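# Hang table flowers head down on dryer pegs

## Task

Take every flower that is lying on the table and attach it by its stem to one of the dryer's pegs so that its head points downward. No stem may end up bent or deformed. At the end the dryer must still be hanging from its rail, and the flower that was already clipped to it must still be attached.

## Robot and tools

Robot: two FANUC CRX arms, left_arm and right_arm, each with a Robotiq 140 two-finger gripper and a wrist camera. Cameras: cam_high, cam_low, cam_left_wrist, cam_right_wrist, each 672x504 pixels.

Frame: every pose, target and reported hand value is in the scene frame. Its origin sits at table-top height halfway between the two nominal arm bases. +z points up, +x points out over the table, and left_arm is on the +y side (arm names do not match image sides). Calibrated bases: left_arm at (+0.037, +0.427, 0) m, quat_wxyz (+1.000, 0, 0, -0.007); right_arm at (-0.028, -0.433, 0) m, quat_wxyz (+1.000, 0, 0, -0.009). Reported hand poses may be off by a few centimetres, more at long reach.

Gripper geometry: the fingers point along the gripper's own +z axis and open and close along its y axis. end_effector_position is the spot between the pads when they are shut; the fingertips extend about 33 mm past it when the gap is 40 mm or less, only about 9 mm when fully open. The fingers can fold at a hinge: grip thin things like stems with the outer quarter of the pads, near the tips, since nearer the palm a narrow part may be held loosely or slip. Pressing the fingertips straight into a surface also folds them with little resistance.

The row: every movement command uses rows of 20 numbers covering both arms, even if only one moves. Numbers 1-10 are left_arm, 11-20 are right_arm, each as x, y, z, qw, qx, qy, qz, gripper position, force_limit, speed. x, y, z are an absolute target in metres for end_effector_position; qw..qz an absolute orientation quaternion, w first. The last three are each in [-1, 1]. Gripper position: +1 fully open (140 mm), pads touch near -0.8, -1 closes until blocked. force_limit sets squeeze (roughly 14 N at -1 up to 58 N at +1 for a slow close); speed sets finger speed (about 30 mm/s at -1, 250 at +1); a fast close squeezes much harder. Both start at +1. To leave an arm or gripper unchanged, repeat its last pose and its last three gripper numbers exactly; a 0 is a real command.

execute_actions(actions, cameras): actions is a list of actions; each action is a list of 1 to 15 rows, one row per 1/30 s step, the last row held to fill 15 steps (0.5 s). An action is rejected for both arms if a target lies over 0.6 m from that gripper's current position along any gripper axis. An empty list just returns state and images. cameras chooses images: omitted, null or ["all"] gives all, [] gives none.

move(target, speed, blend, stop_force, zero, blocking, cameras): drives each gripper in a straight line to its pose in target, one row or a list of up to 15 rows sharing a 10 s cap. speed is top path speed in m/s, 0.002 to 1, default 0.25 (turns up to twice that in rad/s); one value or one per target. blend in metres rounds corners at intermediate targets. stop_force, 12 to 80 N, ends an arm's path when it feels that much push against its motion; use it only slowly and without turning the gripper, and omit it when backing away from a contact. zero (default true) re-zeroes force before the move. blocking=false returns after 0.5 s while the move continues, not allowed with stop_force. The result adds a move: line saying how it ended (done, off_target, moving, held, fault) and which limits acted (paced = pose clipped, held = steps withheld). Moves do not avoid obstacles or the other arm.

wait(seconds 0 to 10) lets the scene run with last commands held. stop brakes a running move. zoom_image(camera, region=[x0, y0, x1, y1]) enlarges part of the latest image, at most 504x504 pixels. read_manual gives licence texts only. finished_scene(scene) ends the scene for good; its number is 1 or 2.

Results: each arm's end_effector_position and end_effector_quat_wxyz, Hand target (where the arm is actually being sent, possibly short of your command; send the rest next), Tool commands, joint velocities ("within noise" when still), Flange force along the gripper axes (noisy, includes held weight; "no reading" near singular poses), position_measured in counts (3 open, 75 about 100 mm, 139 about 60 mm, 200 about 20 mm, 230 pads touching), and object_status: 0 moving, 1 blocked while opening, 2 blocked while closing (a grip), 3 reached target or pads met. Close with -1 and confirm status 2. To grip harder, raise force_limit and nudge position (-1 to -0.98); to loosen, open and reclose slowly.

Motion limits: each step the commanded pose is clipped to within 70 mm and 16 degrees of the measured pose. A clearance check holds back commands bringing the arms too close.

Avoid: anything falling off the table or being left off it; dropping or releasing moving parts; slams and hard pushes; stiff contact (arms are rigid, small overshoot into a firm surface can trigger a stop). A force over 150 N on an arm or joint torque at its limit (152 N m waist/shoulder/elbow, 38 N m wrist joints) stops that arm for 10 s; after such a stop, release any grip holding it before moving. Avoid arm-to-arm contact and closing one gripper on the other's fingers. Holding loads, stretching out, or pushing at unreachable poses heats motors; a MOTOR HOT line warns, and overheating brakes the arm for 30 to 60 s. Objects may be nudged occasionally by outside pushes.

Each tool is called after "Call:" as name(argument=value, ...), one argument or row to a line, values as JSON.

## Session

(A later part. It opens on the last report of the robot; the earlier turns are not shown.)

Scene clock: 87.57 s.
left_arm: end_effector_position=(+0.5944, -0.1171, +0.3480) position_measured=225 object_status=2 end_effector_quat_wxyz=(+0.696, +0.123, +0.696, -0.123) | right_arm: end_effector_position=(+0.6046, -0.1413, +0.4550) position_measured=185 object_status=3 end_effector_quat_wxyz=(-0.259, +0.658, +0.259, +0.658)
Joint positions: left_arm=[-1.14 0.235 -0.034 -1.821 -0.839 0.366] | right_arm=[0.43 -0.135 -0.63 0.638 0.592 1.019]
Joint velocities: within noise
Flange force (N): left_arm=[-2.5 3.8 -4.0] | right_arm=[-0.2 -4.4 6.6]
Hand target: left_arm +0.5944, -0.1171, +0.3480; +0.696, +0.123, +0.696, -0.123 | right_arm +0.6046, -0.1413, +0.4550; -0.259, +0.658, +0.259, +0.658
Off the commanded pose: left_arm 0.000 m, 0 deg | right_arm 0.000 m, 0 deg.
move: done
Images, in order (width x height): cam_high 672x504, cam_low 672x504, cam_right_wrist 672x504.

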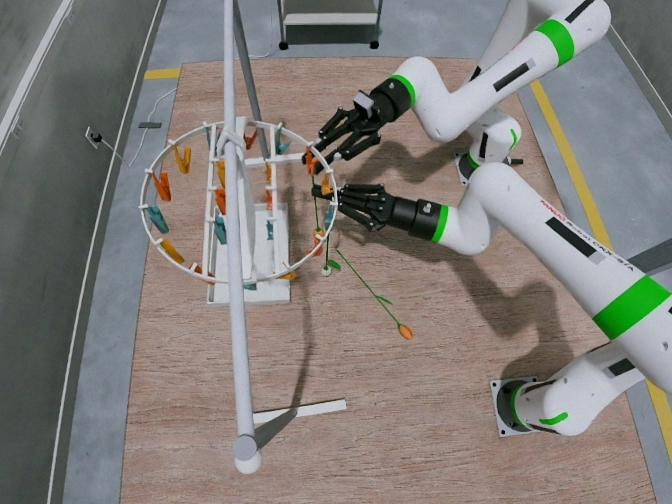

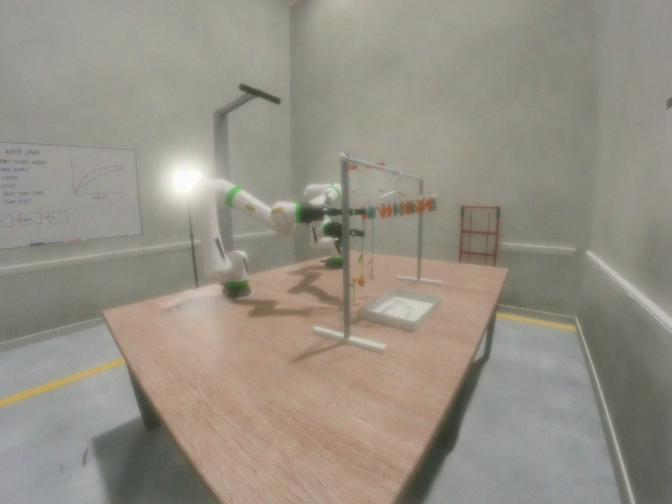

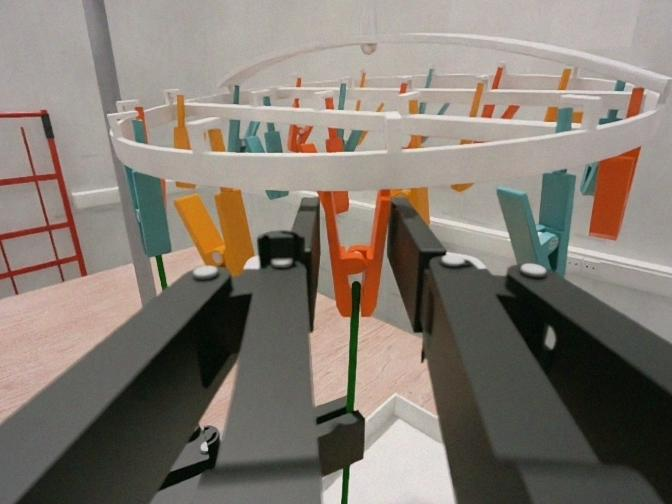

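Call:
move(
  target=[0.5944, -0.1171, 0.348, 0.6964, 0.1228, 0.6964, -0.1228, -0.50, -1, -1, 0.6046, -0.1413, 0.455, -0.2592, 0.6579, 0.2592, 0.6579, -0.44, -1, -1],
  speed=0.03,
  cameras=["cam_right_wrist", "cam_left_wrist", "cam_high", "cam_low"],
)

Call:
zoom_image(
  camera="cam_right_wrist",
  region=[280, 150, 420, 390],
)

Call:
zoom_image(
  camera="cam_low",
  region=[310, 180, 420, 310],
)

Scene clock: 88.80 s.
left_arm: end_effector_position=(+0.5944, -0.1171, +0.3480) position_measured=192 object_status=0 end_effector_quat_wxyz=(+0.696, +0.123, +0.696, -0.123) | right_arm: end_effector_position=(+0.6046, -0.1413, +0.4550) position_measured=185 object_status=3 end_effector_quat_wxyz=(-0.259, +0.658, +0.259, +0.658)
Joint positions: left_arm=[-1.14 0.235 -0.034 -1.821 -0.839 0.366] | right_arm=[0.43 -0.135 -0.63 0.638 0.592 1.019]
Joint velocities: within noise
Flange force (N): left_arm=[-2.3 3.9 -4.2] | right_arm=[-0.4 -4.3 6.8]
Hand target: left_arm +0.5944, -0.1171, +0.3480; +0.696, +0.123, +0.696, -0.123 | right_arm +0.6046, -0.1413, +0.4550; -0.259, +0.658, +0.259, +0.658
Off the commanded pose: left_arm 0.000 m, 0 deg | right_arm 0.000 m, 0 deg.
move: done

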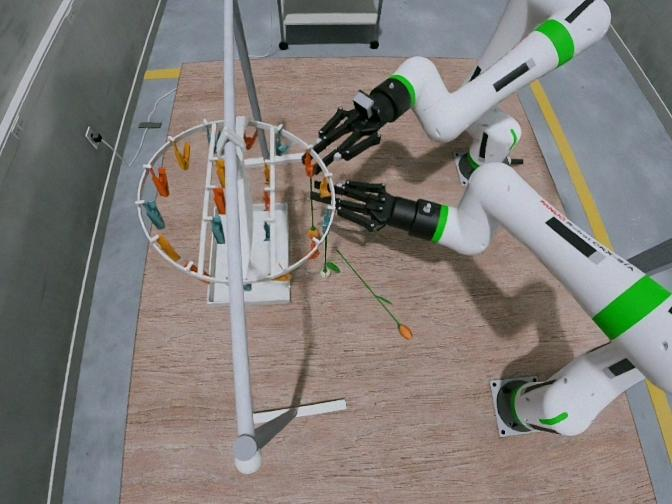

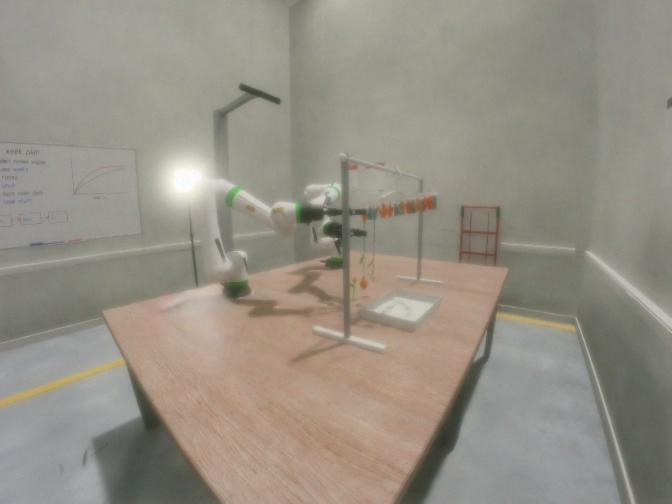

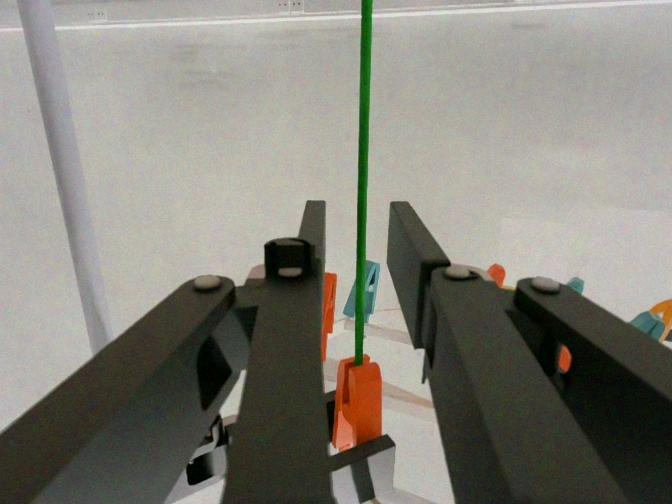

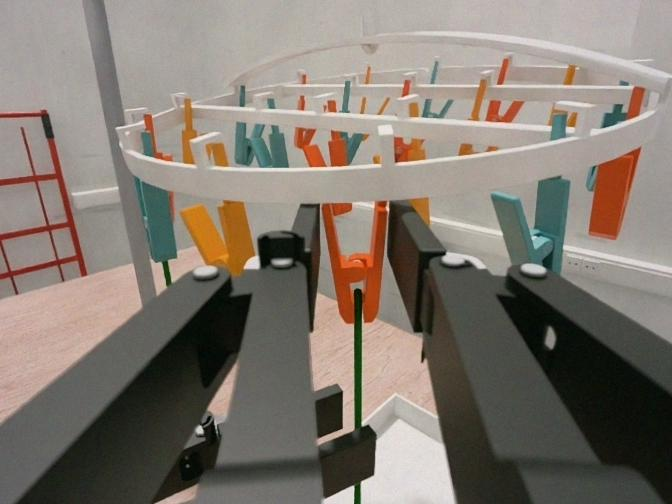

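Scaled by 2.100 from the camera's 672x504 image, which has a finer 960x720 frame.

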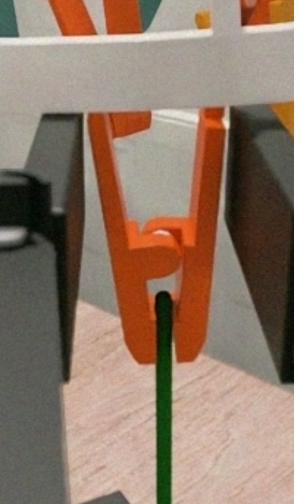

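Scaled by 3.877 from the camera's 672x504 image, which has a finer 960x720 frame.

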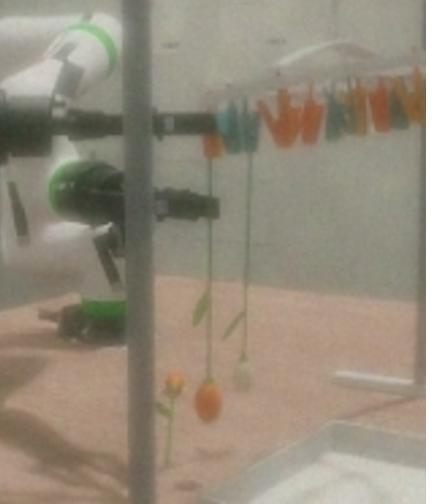

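Call:
wait(
  seconds=1.5,
  cameras=["cam_right_wrist", "cam_left_wrist"],
)

Scene clock: 90.47 s.
left_arm: end_effector_position=(+0.5944, -0.1171, +0.3480) position_measured=192 object_status=3 end_effector_quat_wxyz=(+0.696, +0.123, +0.696, -0.123) | right_arm: end_effector_position=(+0.6046, -0.1413, +0.4550) position_measured=185 object_status=3 end_effector_quat_wxyz=(-0.259, +0.658, +0.259, +0.658)
Joint positions: left_arm=[-1.14 0.235 -0.034 -1.821 -0.839 0.366] | right_arm=[0.43 -0.135 -0.63 0.638 0.592 1.019]
Joint velocities: within noise
Flange force (N): left_arm=[-2.4 3.9 -4.0] | right_arm=[-0.3 -4.1 7.2]
Hand target: left_arm +0.5944, -0.1171, +0.3480; +0.696, +0.123, +0.696, -0.123 | right_arm +0.6046, -0.1413, +0.4550; -0.259, +0.658, +0.259, +0.658
Tool commands: left_gripper/position=-0.5 left_gripper/force_limit=-1.0 left_gripper/speed=-1.0 right_gripper/position=-0.44 right_gripper/force_limit=-1.0 right_gripper/speed=-1.0
Off the commanded pose: left_arm 0.000 m, 0 deg | right_arm 0.000 m, 0 deg.
wait: 1.50 s; at rest from the start
Images, in order (width x height): cam_left_wrist 672x504, cam_right_wrist 672x504.

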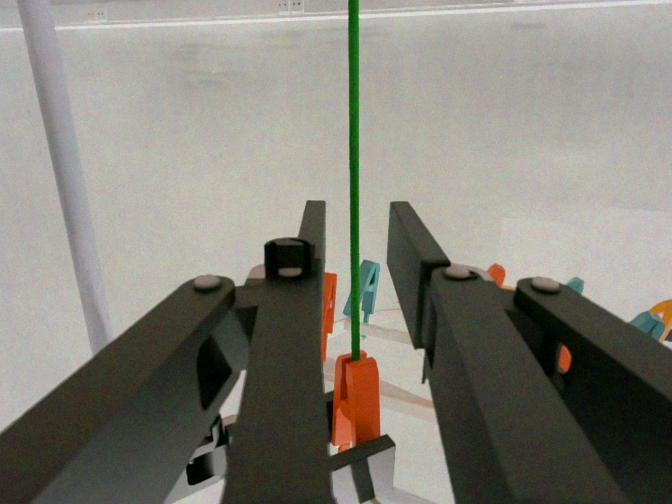

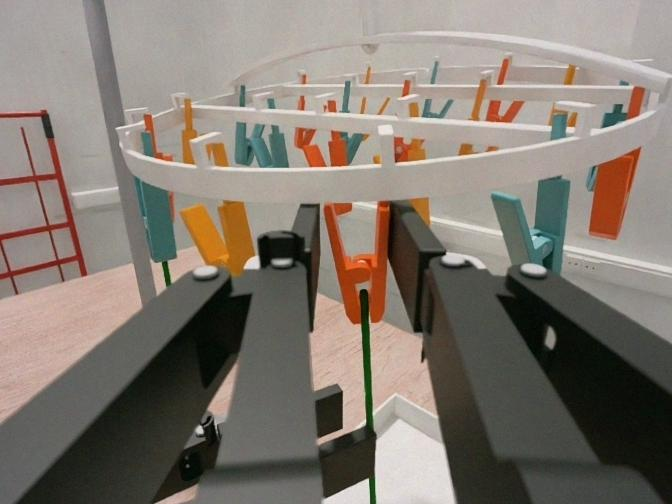

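Call:
move(
  target=[0.4816, -0.0761, 0.345, 0.6964, 0.1228, 0.6964, -0.1228, -0.50, -1, -1, 0.6046, -0.1413, 0.455, -0.2592, 0.6579, 0.2592, 0.6579, -0.44, -1, -1],
  speed=0.1,
  cameras=["cam_right_wrist", "cam_left_wrist", "cam_high", "cam_low"],
)

Scene clock: 92.17 s.
left_arm: end_effector_position=(+0.4816, -0.0761, +0.3450) position_measured=192 object_status=3 end_effector_quat_wxyz=(+0.696, +0.123, +0.696, -0.123) | right_arm: end_effector_position=(+0.6046, -0.1413, +0.4550) position_measured=185 object_status=3 end_effector_quat_wxyz=(-0.259, +0.658, +0.259, +0.658)
Joint positions: left_arm=[-1.338 0.057 -0.243 -1.758 -1.031 0.352] | right_arm=[0.43 -0.135 -0.63 0.638 0.592 1.019]
Joint velocities: within noise
Flange force (N): left_arm=[-1.7 4.1 -3.2] | right_arm=[-0.4 -4.6 7.3]
Hand target: left_arm +0.4816, -0.0761, +0.3450; +0.696, +0.123, +0.696, -0.123 | right_arm +0.6046, -0.1413, +0.4550; -0.259, +0.658, +0.259, +0.658
Off the commanded pose: left_arm 0.000 m, 0 deg | right_arm 0.000 m, 0 deg.
move: done

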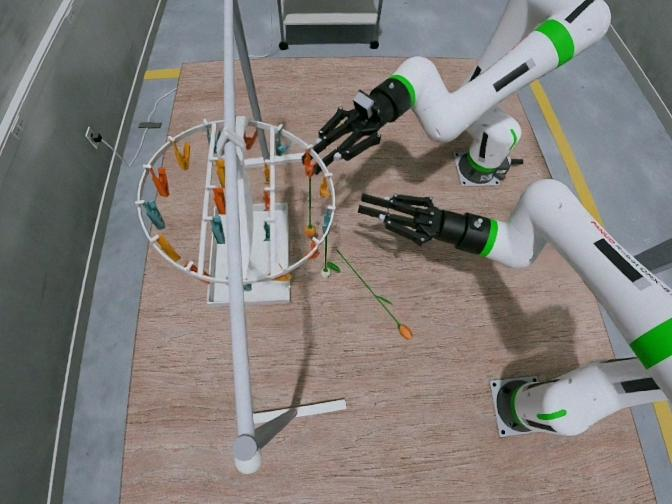

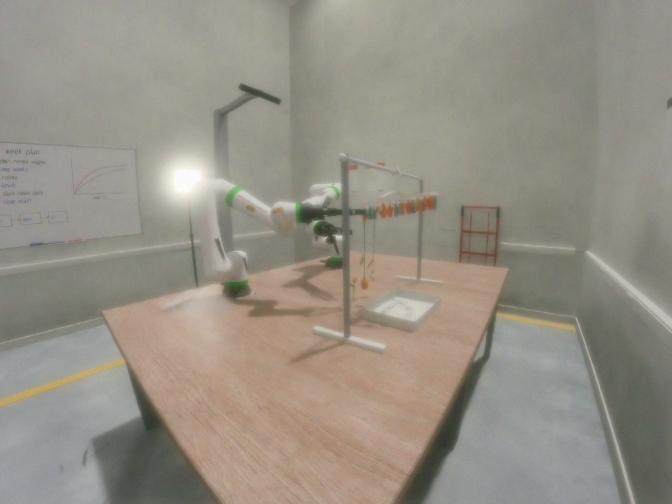

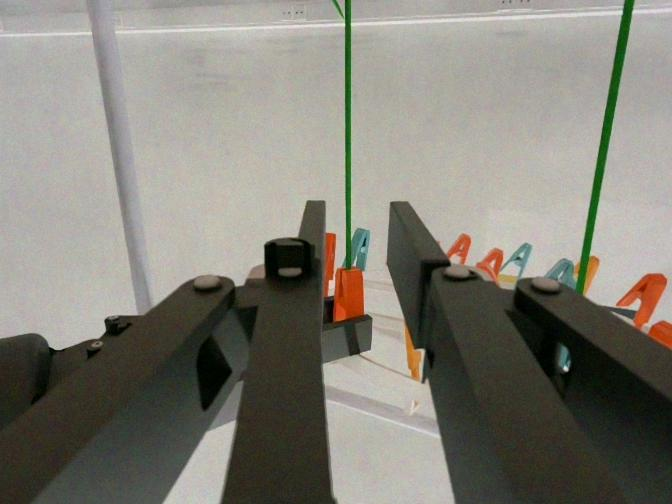

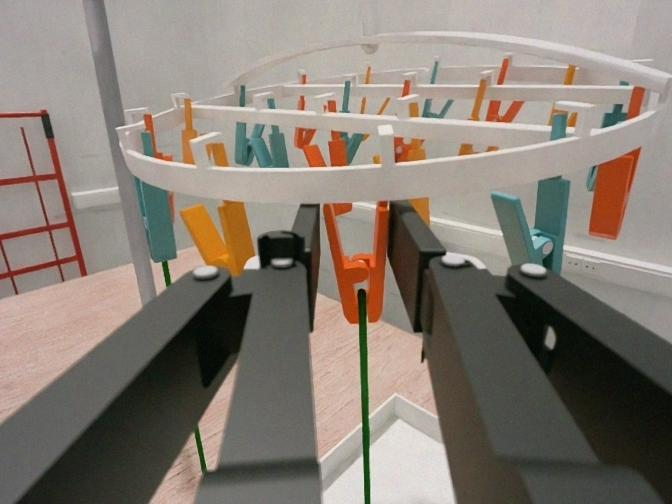

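Call:
move(
  target=[0.4816, -0.0761, 0.345, 0.6964, 0.1228, 0.6964, -0.1228, -0.50, -1, -1, 0.6046, -0.1413, 0.455, -0.2592, 0.6579, 0.2592, 0.6579, -0.15, -1, -1],
  speed=0.05,
  cameras=["cam_right_wrist", "cam_left_wrist"],
)

Call:
wait(
  seconds=1.5,
  cameras=["cam_right_wrist", "cam_left_wrist", "cam_high", "cam_low"],
)

Scene clock: 94.10 s.
left_arm: end_effector_position=(+0.4816, -0.0761, +0.3450) position_measured=192 object_status=3 end_effector_quat_wxyz=(+0.696, +0.123, +0.696, -0.123) | right_arm: end_effector_position=(+0.6046, -0.1413, +0.4550) position_measured=148 object_status=0 end_effector_quat_wxyz=(-0.259, +0.658, +0.259, +0.658)
Joint positions: left_arm=[-1.338 0.057 -0.243 -1.758 -1.031 0.352] | right_arm=[0.43 -0.135 -0.63 0.638 0.592 1.019]
Joint velocities: within noise
Flange force (N): left_arm=[-2.3 4.2 -2.7] | right_arm=[-0.3 -4.3 7.5]
Hand target: left_arm +0.4816, -0.0761, +0.3450; +0.696, +0.123, +0.696, -0.123 | right_arm +0.6046, -0.1413, +0.4550; -0.259, +0.658, +0.259, +0.658
Off the commanded pose: left_arm 0.000 m, 0 deg | right_arm 0.000 m, 0 deg.
move: done
Images, in order (width x height): cam_left_wrist 672x504, cam_right_wrist 672x504.

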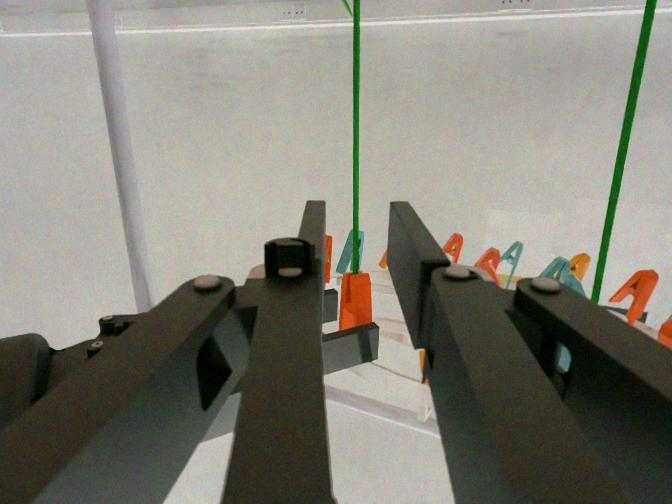

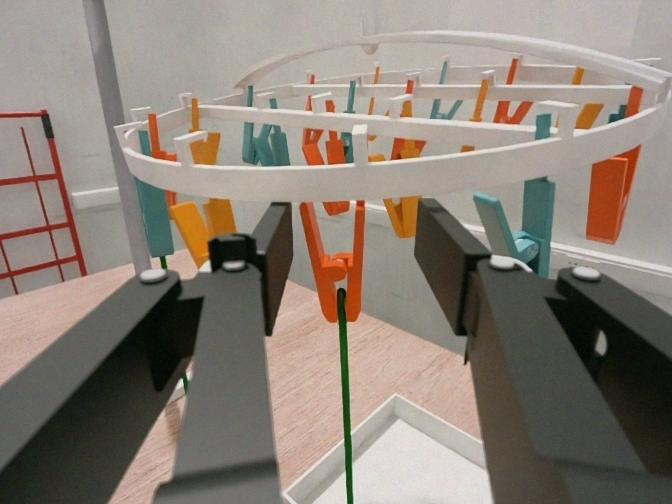

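Scene clock: 95.60 s.
left_arm: end_effector_position=(+0.4816, -0.0761, +0.3450) position_measured=192 object_status=3 end_effector_quat_wxyz=(+0.696, +0.123, +0.696, -0.123) | right_arm: end_effector_position=(+0.6046, -0.1413, +0.4550) position_measured=148 object_status=3 end_effector_quat_wxyz=(-0.259, +0.658, +0.259, +0.658)
Joint positions: left_arm=[-1.338 0.057 -0.243 -1.758 -1.031 0.352] | right_arm=[0.43 -0.135 -0.63 0.638 0.592 1.019]
Joint velocities: within noise
Flange force (N): left_arm=[-2.2 4.2 -3.1] | right_arm=[-0.3 -4.4 7.7]
Hand target: left_arm +0.4816, -0.0761, +0.3450; +0.696, +0.123, +0.696, -0.123 | right_arm +0.6046, -0.1413, +0.4550; -0.259, +0.658, +0.259, +0.658
Tool commands: left_gripper/position=-0.5 left_gripper/force_limit=-1.0 left_gripper/speed=-1.0 right_gripper/position=-0.15 right_gripper/force_limit=-1.0 right_gripper/speed=-1.0
Off the commanded pose: left_arm 0.000 m, 0 deg | right_arm 0.000 m, 0 deg.
wait: 1.50 s; at rest by 0.17 s

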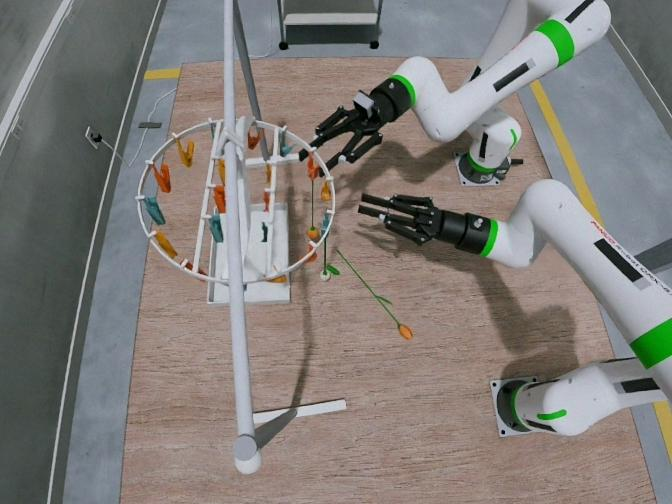

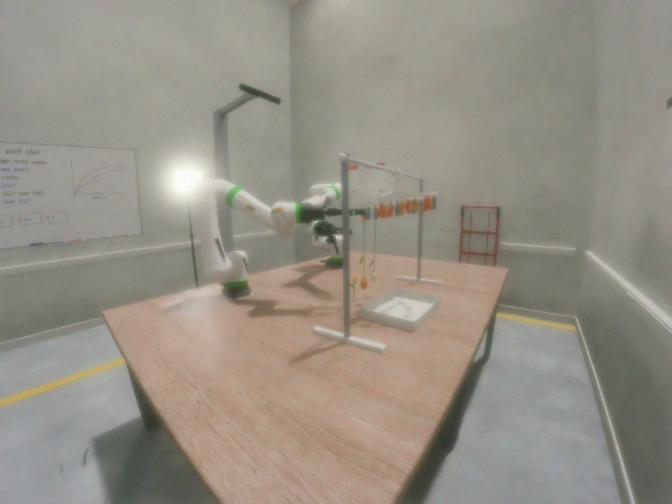

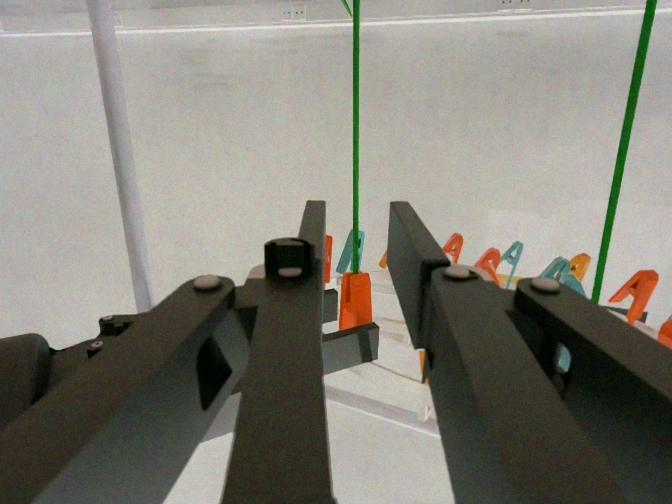

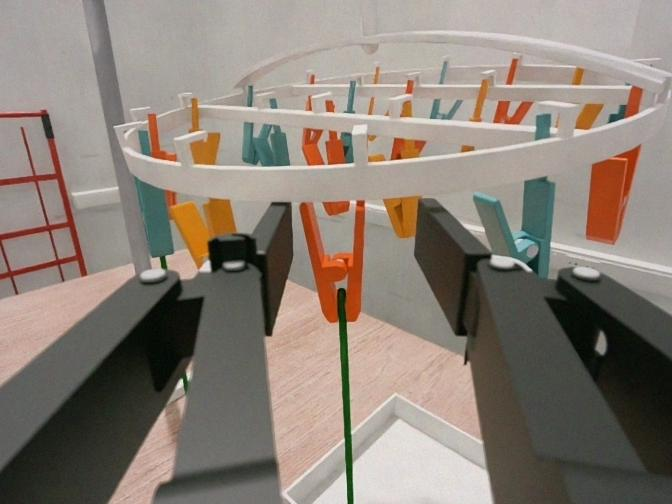

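Call:
zoom_image(
  camera="cam_right_wrist",
  region=[260, 150, 420, 390],
)

Call:
zoom_image(
  camera="cam_low",
  region=[310, 180, 420, 310],
)

Call:
zoom_image(
  camera="cam_high",
  region=[270, 110, 440, 360],
)

Scaled by 2.100 from the camera's 672x504 image, which has a finer 960x720 frame.

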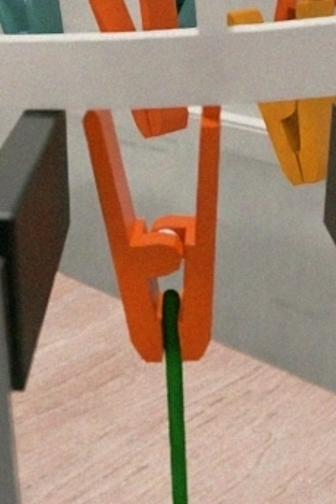

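Scaled by 3.877 from the camera's 672x504 image, which has a finer 960x720 frame.

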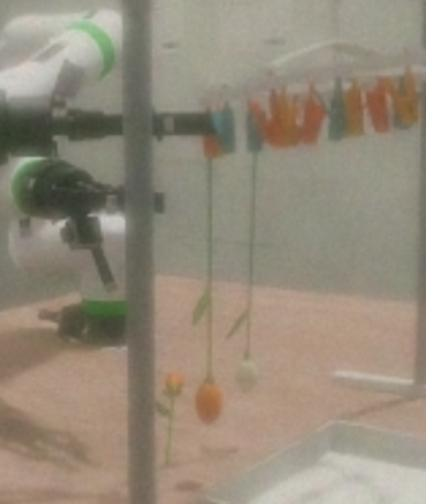

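Scaled by 2.016 from the camera's 672x504 image, which has a finer 960x720 frame.

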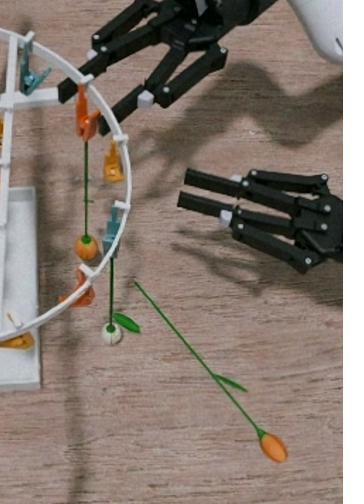

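Call:
move(
  target=[
    [0.4816, -0.0761, 0.345, 0.6964, 0.1228, 0.6964, -0.1228, -0.50, -1, -1, 0.6000, -0.1365, 0.454, -0.2592, 0.6579, 0.2592, 0.6579, -0.15, -1, -1],
    [0.4816, -0.0761, 0.345, 0.6964, 0.1228, 0.6964, -0.1228, -0.50, -1, -1, 0.5270, -0.2046, 0.454, -0.2592, 0.6579, 0.2592, 0.6579, -0.15, -1, -1],
    [0.4816, -0.0761, 0.345, 0.6964, 0.1228, 0.6964, -0.1228, -0.50, -1, -1, 0.4400, -0.2860, 0.454, -0.2592, 0.6579, 0.2592, 0.6579, -0.15, -1, -1],
  ],
  speed=[0.04, 0.08, 0.2],
  blend=[0, 0.02, 0],
)

Scene clock: 101.47 s.
left_arm: end_effector_position=(+0.4816, -0.0761, +0.3450) position_measured=192 object_status=3 end_effector_quat_wxyz=(+0.696, +0.123, +0.696, -0.123) | right_arm: end_effector_position=(+0.4400, -0.2860, +0.4540) position_measured=148 object_status=3 end_effector_quat_wxyz=(-0.259, +0.658, +0.259, +0.658)
Joint positions: left_arm=[-1.338 0.057 -0.243 -1.758 -1.031 0.352] | right_arm=[-0.273 -0.551 -1.016 1.314 1.102 0.526]
Joint velocities: within noise
Flange force (N): left_arm=[-1.8 3.5 -2.6] | right_arm=no reading
Hand target: left_arm +0.4816, -0.0761, +0.3450; +0.696, +0.123, +0.696, -0.123 | right_arm +0.4400, -0.2860, +0.4540; -0.259, +0.658, +0.259, +0.658
Off the commanded pose: left_arm 0.000 m, 0 deg | right_arm 0.000 m, 0 deg.
move: done

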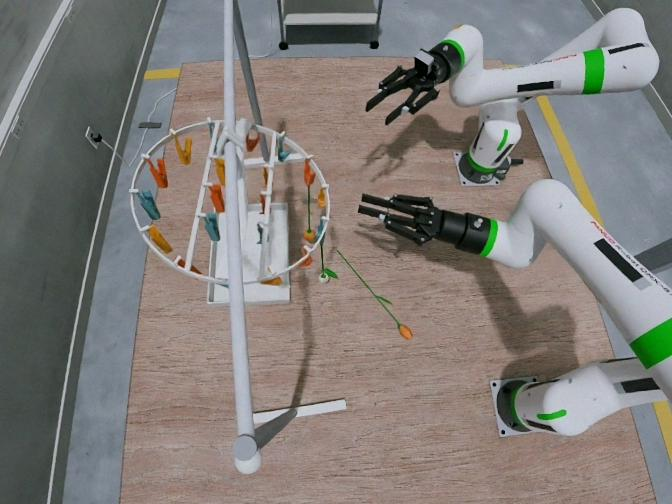

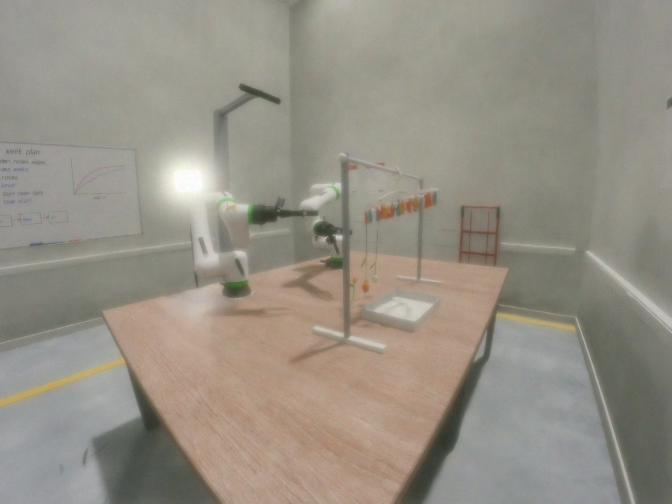

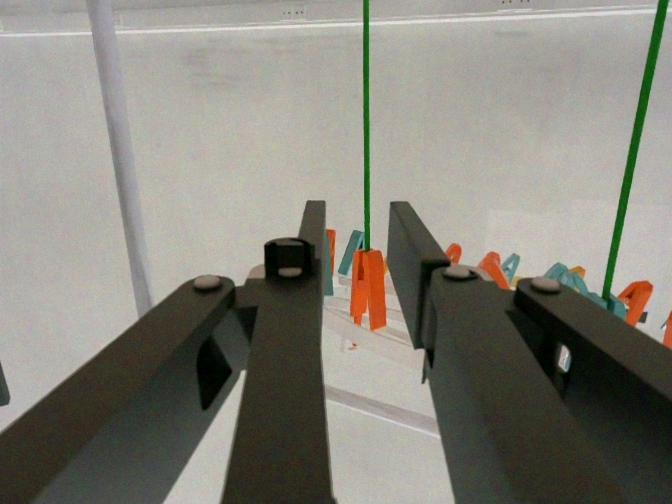

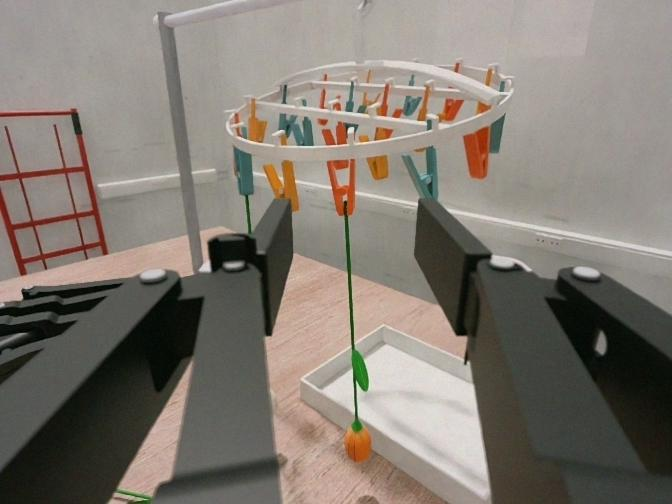

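Call:
move(
  target=[
    [0.43, 0.03, 0.30, 0, 0.4802, 0.8771, 0, -0.30, -1, 0, 0.4400, -0.2860, 0.454, -0.2592, 0.6579, 0.2592, 0.6579, -0.15, -1, -1],
    [0.474, 0.009, 0.22, 0, 0.4802, 0.8771, 0, -0.30, -1, 0, 0.4400, -0.2860, 0.454, -0.2592, 0.6579, 0.2592, 0.6579, -0.15, -1, -1],
  ],
  speed=0.35,
)

Scene clock: 105.00 s.
left_arm: end_effector_position=(+0.4740, +0.0091, +0.2200) position_measured=167 object_status=3 end_effector_quat_wxyz=(+0.000, +0.480, +0.877, +0.000) | right_arm: end_effector_position=(+0.4400, -0.2860, +0.4540) position_measured=148 object_status=3 end_effector_quat_wxyz=(-0.259, +0.658, +0.259, +0.658)
Joint positions: left_arm=[-0.534 0.404 0.438 0 -1.605 -2.026] | right_arm=[-0.273 -0.551 -1.016 1.314 1.102 0.526]
Joint velocities: within noise
Flange force (N): left_arm=[9.5 -1.9 1.3] | right_arm=no reading
Hand target: left_arm +0.4740, +0.0090, +0.2200; +0.000, +0.480, +0.877, +0.000 | right_arm +0.4400, -0.2860, +0.4540; -0.259, +0.658, +0.259, +0.658
Off the commanded pose: left_arm 0.000 m, 0 deg | right_arm 0.000 m, 0 deg.
move: done

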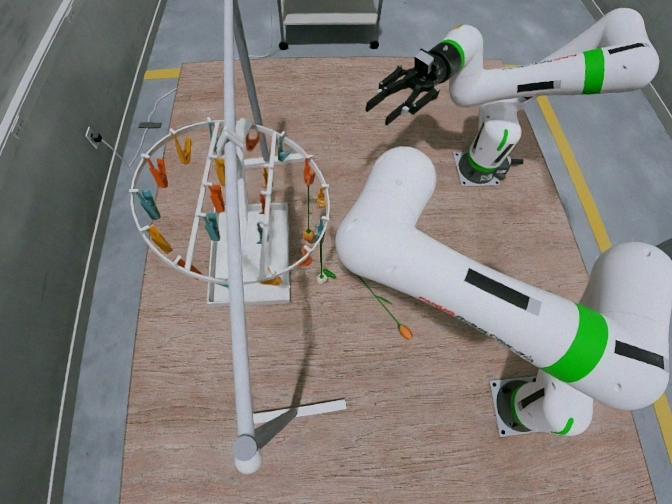

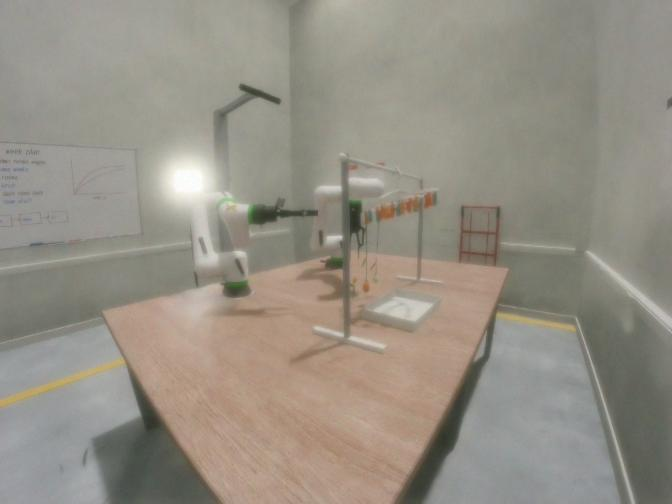

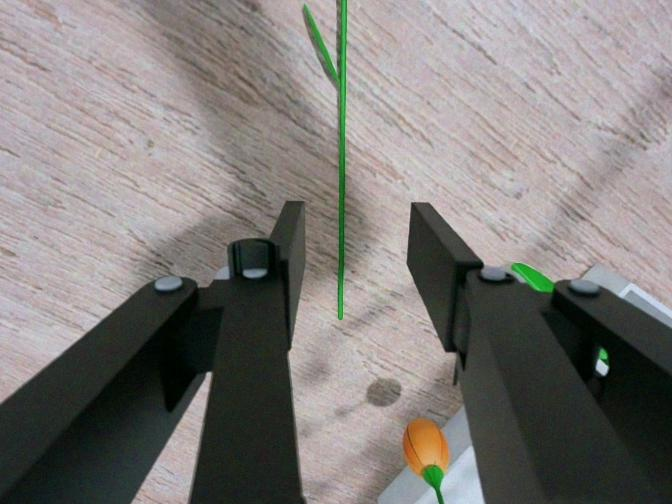

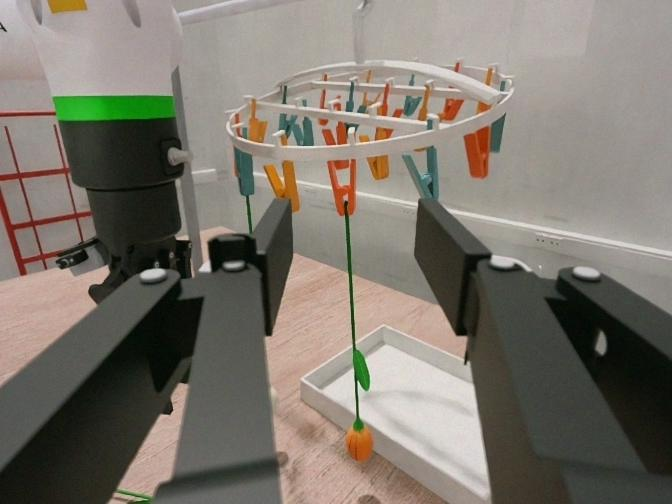

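Call:
move(
  target=[0.4257, -0.022, 0.05, 0, 0.4802, 0.8771, 0, -1, -1, 0, 0.4400, -0.2860, 0.454, -0.2592, 0.6579, 0.2592, 0.6579, -0.15, -1, -1],
  speed=0.15,
  cameras=["cam_left_wrist"],
)

Call:
move(
  target=[0.4257, -0.022, 0.02, 0, 0.4802, 0.8771, 0, -1, -1, 0, 0.4400, -0.2860, 0.454, -0.2592, 0.6579, 0.2592, 0.6579, -0.15, -1, -1],
  speed=0.008,
  stop_force=12,
  cameras=["cam_left_wrist"],
)

Scene clock: 107.03 s.
left_arm: end_effector_position=(+0.4257, -0.0220, +0.0500) position_measured=233 object_status=3 end_effector_quat_wxyz=(+0.000, +0.480, +0.877, +0.000) | right_arm: end_effector_position=(+0.4400, -0.2860, +0.4540) position_measured=148 object_status=3 end_effector_quat_wxyz=(-0.259, +0.658, +0.259, +0.658)
Joint positions: left_arm=[-0.624 0.445 0.092 0 -1.218 -1.936] | right_arm=[-0.273 -0.551 -1.016 1.314 1.102 0.526]
Joint velocities: within noise
Flange force (N): left_arm=[7.1 -0.8 -1.5] | right_arm=no reading
Hand target: left_arm +0.4257, -0.0220, +0.0500; +0.000, +0.480, +0.877, +0.000 | right_arm +0.4400, -0.2860, +0.4540; -0.259, +0.658, +0.259, +0.658
Off the commanded pose: left_arm 0.000 m, 0 deg | right_arm 0.000 m, 0 deg.
move: done
Images, in order (width x height): cam_left_wrist 672x504.

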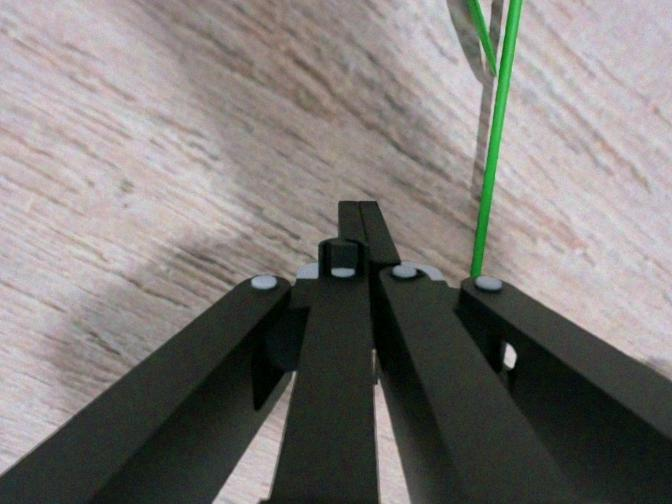

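Scene clock: 109.97 s.
left_arm: end_effector_position=(+0.4257, -0.0220, +0.0312) position_measured=233 object_status=3 end_effector_quat_wxyz=(+0.000, +0.480, +0.877, +0.000) | right_arm: end_effector_position=(+0.4400, -0.2860, +0.4540) position_measured=148 object_status=3 end_effector_quat_wxyz=(-0.259, +0.658, +0.259, +0.658)
Joint positions: left_arm=[-0.624 0.462 0.07 0 -1.178 -1.936] | right_arm=[-0.273 -0.551 -1.016 1.314 1.102 0.526]
Joint velocities: within noise
Flange force (N): left_arm=[13.6 2.9 -26.3] | right_arm=no reading
Hand target: left_arm +0.4257, -0.0220, +0.0312; +0.000, +0.480, +0.877, +0.000 | right_arm +0.4400, -0.2860, +0.4540; -0.259, +0.658, +0.259, +0.658
Off the commanded pose: left_arm 0.011 m, 0 deg | right_arm 0.000 m, 0 deg.
move: contact (left_arm)
Images, in order (width x height): cam_left_wrist 672x504.

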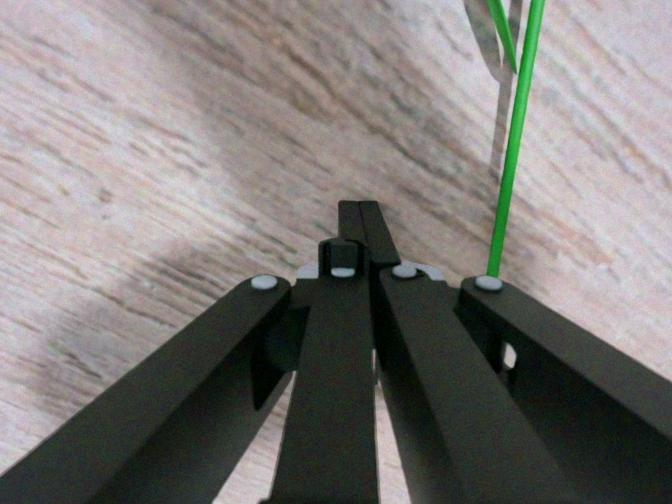

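Call:
move(
  target=[
    [0.4257, -0.022, 0.07, 0, 0.4802, 0.8771, 0, -1, -1, 0, 0.4400, -0.2860, 0.454, -0.2592, 0.6579, 0.2592, 0.6579, -0.15, -1, -1],
    [0.4714, 0.0073, 0.07, 0, 0.4802, 0.8771, 0, -0.30, -1, 0, 0.4400, -0.2860, 0.454, -0.2592, 0.6579, 0.2592, 0.6579, -0.15, -1, -1],
  ],
  speed=0.12,
  cameras=["cam_left_wrist"],
)

Call:
wait(
  seconds=0.6,
  cameras=["cam_left_wrist"],
)

Scene clock: 112.23 s.
left_arm: end_effector_position=(+0.4714, +0.0073, +0.0700) position_measured=167 object_status=0 end_effector_quat_wxyz=(+0.000, +0.480, +0.877, +0.000) | right_arm: end_effector_position=(+0.4400, -0.2860, +0.4540) position_measured=148 object_status=3 end_effector_quat_wxyz=(-0.259, +0.658, +0.259, +0.658)
Joint positions: left_arm=[-0.538 0.453 0.154 0 -1.271 -2.021] | right_arm=[-0.273 -0.551 -1.016 1.314 1.102 0.526]
Joint velocities: within noise
Flange force (N): left_arm=[7.9 -1.8 -1.1] | right_arm=no reading
Hand target: left_arm +0.4714, +0.0073, +0.0700; +0.000, +0.480, +0.877, +0.000 | right_arm +0.4400, -0.2860, +0.4540; -0.259, +0.658, +0.259, +0.658
Off the commanded pose: left_arm 0.000 m, 0 deg | right_arm 0.000 m, 0 deg.
move: done
Images, in order (width x height): cam_left_wrist 672x504.

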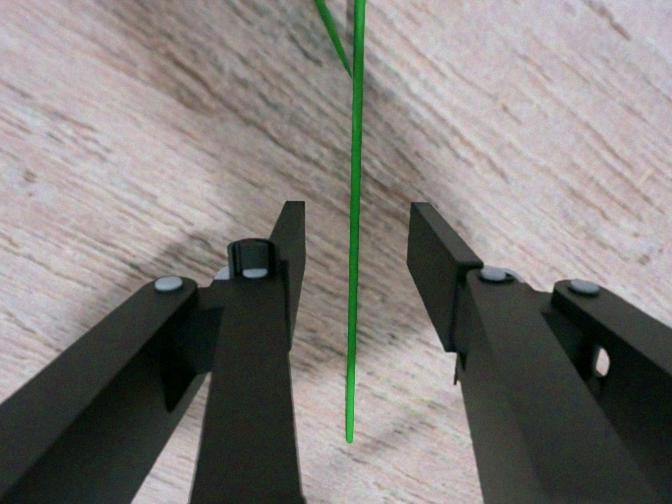

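Scene clock: 112.83 s.
left_arm: end_effector_position=(+0.4714, +0.0073, +0.0700) position_measured=167 object_status=3 end_effector_quat_wxyz=(+0.000, +0.480, +0.877, +0.000) | right_arm: end_effector_position=(+0.4400, -0.2860, +0.4540) position_measured=148 object_status=3 end_effector_quat_wxyz=(-0.259, +0.658, +0.259, +0.658)
Joint positions: left_arm=[-0.538 0.453 0.154 0 -1.271 -2.021] | right_arm=[-0.273 -0.551 -1.016 1.314 1.102 0.526]
Joint velocities: within noise
Flange force (N): left_arm=[6.8 -1.7 -1.2] | right_arm=no reading
Hand target: left_arm +0.4714, +0.0073, +0.0700; +0.000, +0.480, +0.877, +0.000 | right_arm +0.4400, -0.2860, +0.4540; -0.259, +0.658, +0.259, +0.658
Tool commands: left_gripper/position=-0.3 left_gripper/force_limit=-1.0 left_gripper/speed=+0.0 right_gripper/position=-0.15 right_gripper/force_limit=-1.0 right_gripper/speed=-1.0
Off the commanded pose: left_arm 0.000 m, 0 deg | right_arm 0.000 m, 0 deg.
wait: 0.60 s; at rest by 0.17 s
Images, in order (width x height): cam_left_wrist 672x504.

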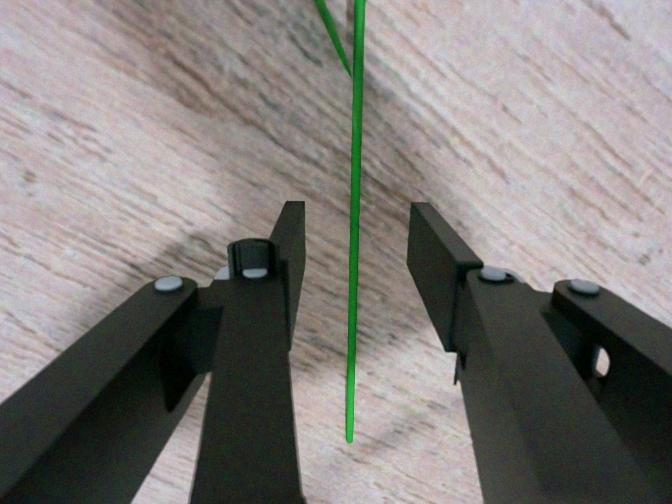

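Call:
move(
  target=[0.4714, 0.0073, 0.033, 0, 0.4802, 0.8771, 0, -0.30, -1, 0, 0.4400, -0.2860, 0.454, -0.2592, 0.6579, 0.2592, 0.6579, -0.15, -1, -1],
  speed=0.05,
  cameras=["cam_left_wrist"],
)

Call:
move(
  target=[0.4714, 0.0073, 0.033, 0, 0.4802, 0.8771, 0, -1, -1, -1, 0.4400, -0.2860, 0.454, -0.2592, 0.6579, 0.2592, 0.6579, -0.15, -1, -1],
  speed=0.05,
  cameras=["cam_left_wrist"],
)

Call:
wait(
  seconds=1.0,
  cameras=["cam_left_wrist"],
)

Call:
zoom_image(
  camera="cam_left_wrist",
  region=[260, 130, 460, 280],
)

Scene clock: 114.17 s.
left_arm: end_effector_position=(+0.4714, +0.0073, +0.0330) position_measured=167 object_status=3 end_effector_quat_wxyz=(+0.000, +0.480, +0.877, +0.000) | right_arm: end_effector_position=(+0.4400, -0.2860, +0.4540) position_measured=148 object_status=3 end_effector_quat_wxyz=(-0.259, +0.658, +0.259, +0.658)
Joint positions: left_arm=[-0.538 0.484 0.106 0 -1.193 -2.021] | right_arm=[-0.273 -0.551 -1.016 1.314 1.102 0.526]
Joint velocities: within noise
Flange force (N): left_arm=[7.4 -1.5 -1.7] | right_arm=no reading
Hand target: left_arm +0.4714, +0.0073, +0.0330; +0.000, +0.480, +0.877, +0.000 | right_arm +0.4400, -0.2860, +0.4540; -0.259, +0.658, +0.259, +0.658
Off the commanded pose: left_arm 0.000 m, 0 deg | right_arm 0.000 m, 0 deg.
move: done
Images, in order (width x height): cam_left_wrist 672x504.

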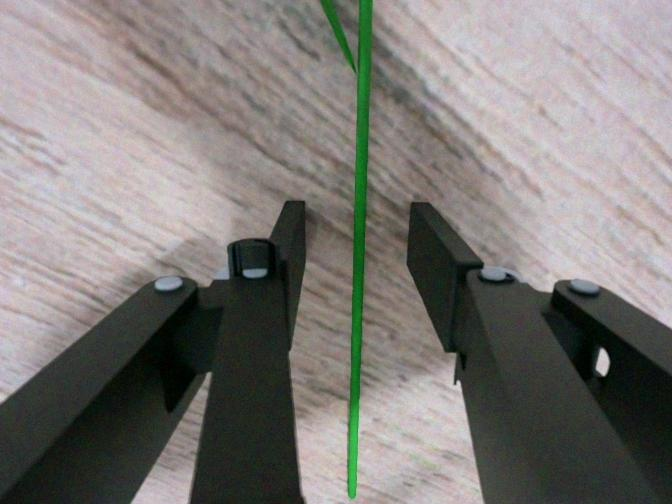

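Scene clock: 115.60 s.
left_arm: end_effector_position=(+0.4714, +0.0073, +0.0330) position_measured=224 object_status=2 end_effector_quat_wxyz=(+0.000, +0.480, +0.877, +0.000) | right_arm: end_effector_position=(+0.4400, -0.2860, +0.4540) position_measured=148 object_status=3 end_effector_quat_wxyz=(-0.259, +0.658, +0.259, +0.658)
Joint positions: left_arm=[-0.538 0.484 0.106 0 -1.193 -2.021] | right_arm=[-0.273 -0.551 -1.016 1.314 1.102 0.526]
Joint velocities: within noise
Flange force (N): left_arm=[7.4 -1.6 -2.2] | right_arm=no reading
Hand target: left_arm +0.4714, +0.0073, +0.0330; +0.000, +0.480, +0.877, +0.000 | right_arm +0.4400, -0.2860, +0.4540; -0.259, +0.658, +0.259, +0.658
Off the commanded pose: left_arm 0.000 m, 0 deg | right_arm 0.000 m, 0 deg.
move: done
Images, in order (width x height): cam_left_wrist 672x504.

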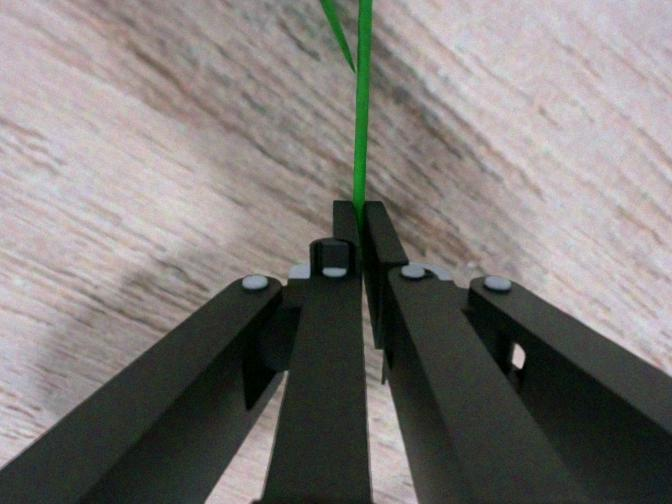

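Scene clock: 116.60 s.
left_arm: end_effector_position=(+0.4714, +0.0073, +0.0330) position_measured=224 object_status=2 end_effector_quat_wxyz=(+0.000, +0.480, +0.877, +0.000) | right_arm: end_effector_position=(+0.4400, -0.2860, +0.4540) position_measured=148 object_status=3 end_effector_quat_wxyz=(-0.259, +0.658, +0.259, +0.658)
Joint positions: left_arm=[-0.538 0.484 0.106 0 -1.193 -2.021] | right_arm=[-0.273 -0.551 -1.016 1.314 1.102 0.526]
Joint velocities: within noise
Flange force (N): left_arm=[7.2 -1.6 -2.0] | right_arm=no reading
Hand target: left_arm +0.4714, +0.0073, +0.0330; +0.000, +0.480, +0.877, +0.000 | right_arm +0.4400, -0.2860, +0.4540; -0.259, +0.658, +0.259, +0.658
Tool commands: left_gripper/position=-1.0 left_gripper/force_limit=-1.0 left_gripper/speed=-1.0 right_gripper/position=-0.15 right_gripper/force_limit=-1.0 right_gripper/speed=-1.0
Off the commanded pose: left_arm 0.000 m, 0 deg | right_arm 0.000 m, 0 deg.
wait: 1.00 s; at rest by 0.17 s
Images, in order (width x height): cam_left_wrist 672x504.

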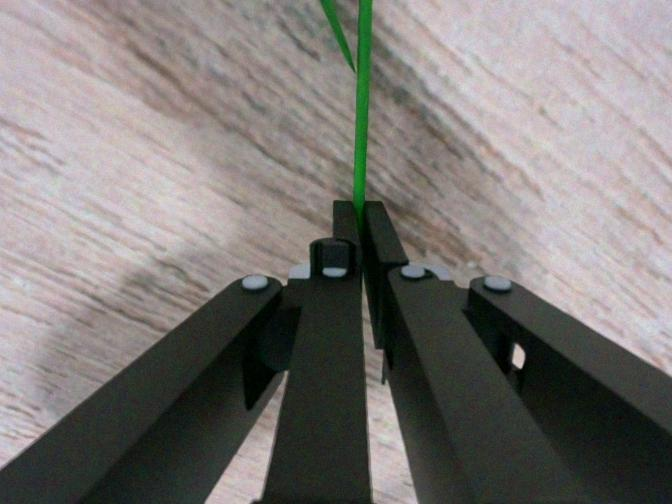

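Scaled by 2.520 from the camera's 672x504 image, which has a finer 960x720 frame.

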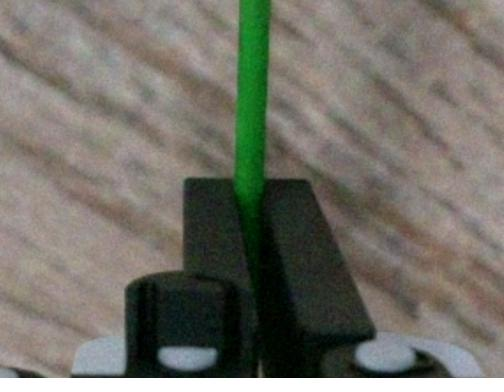

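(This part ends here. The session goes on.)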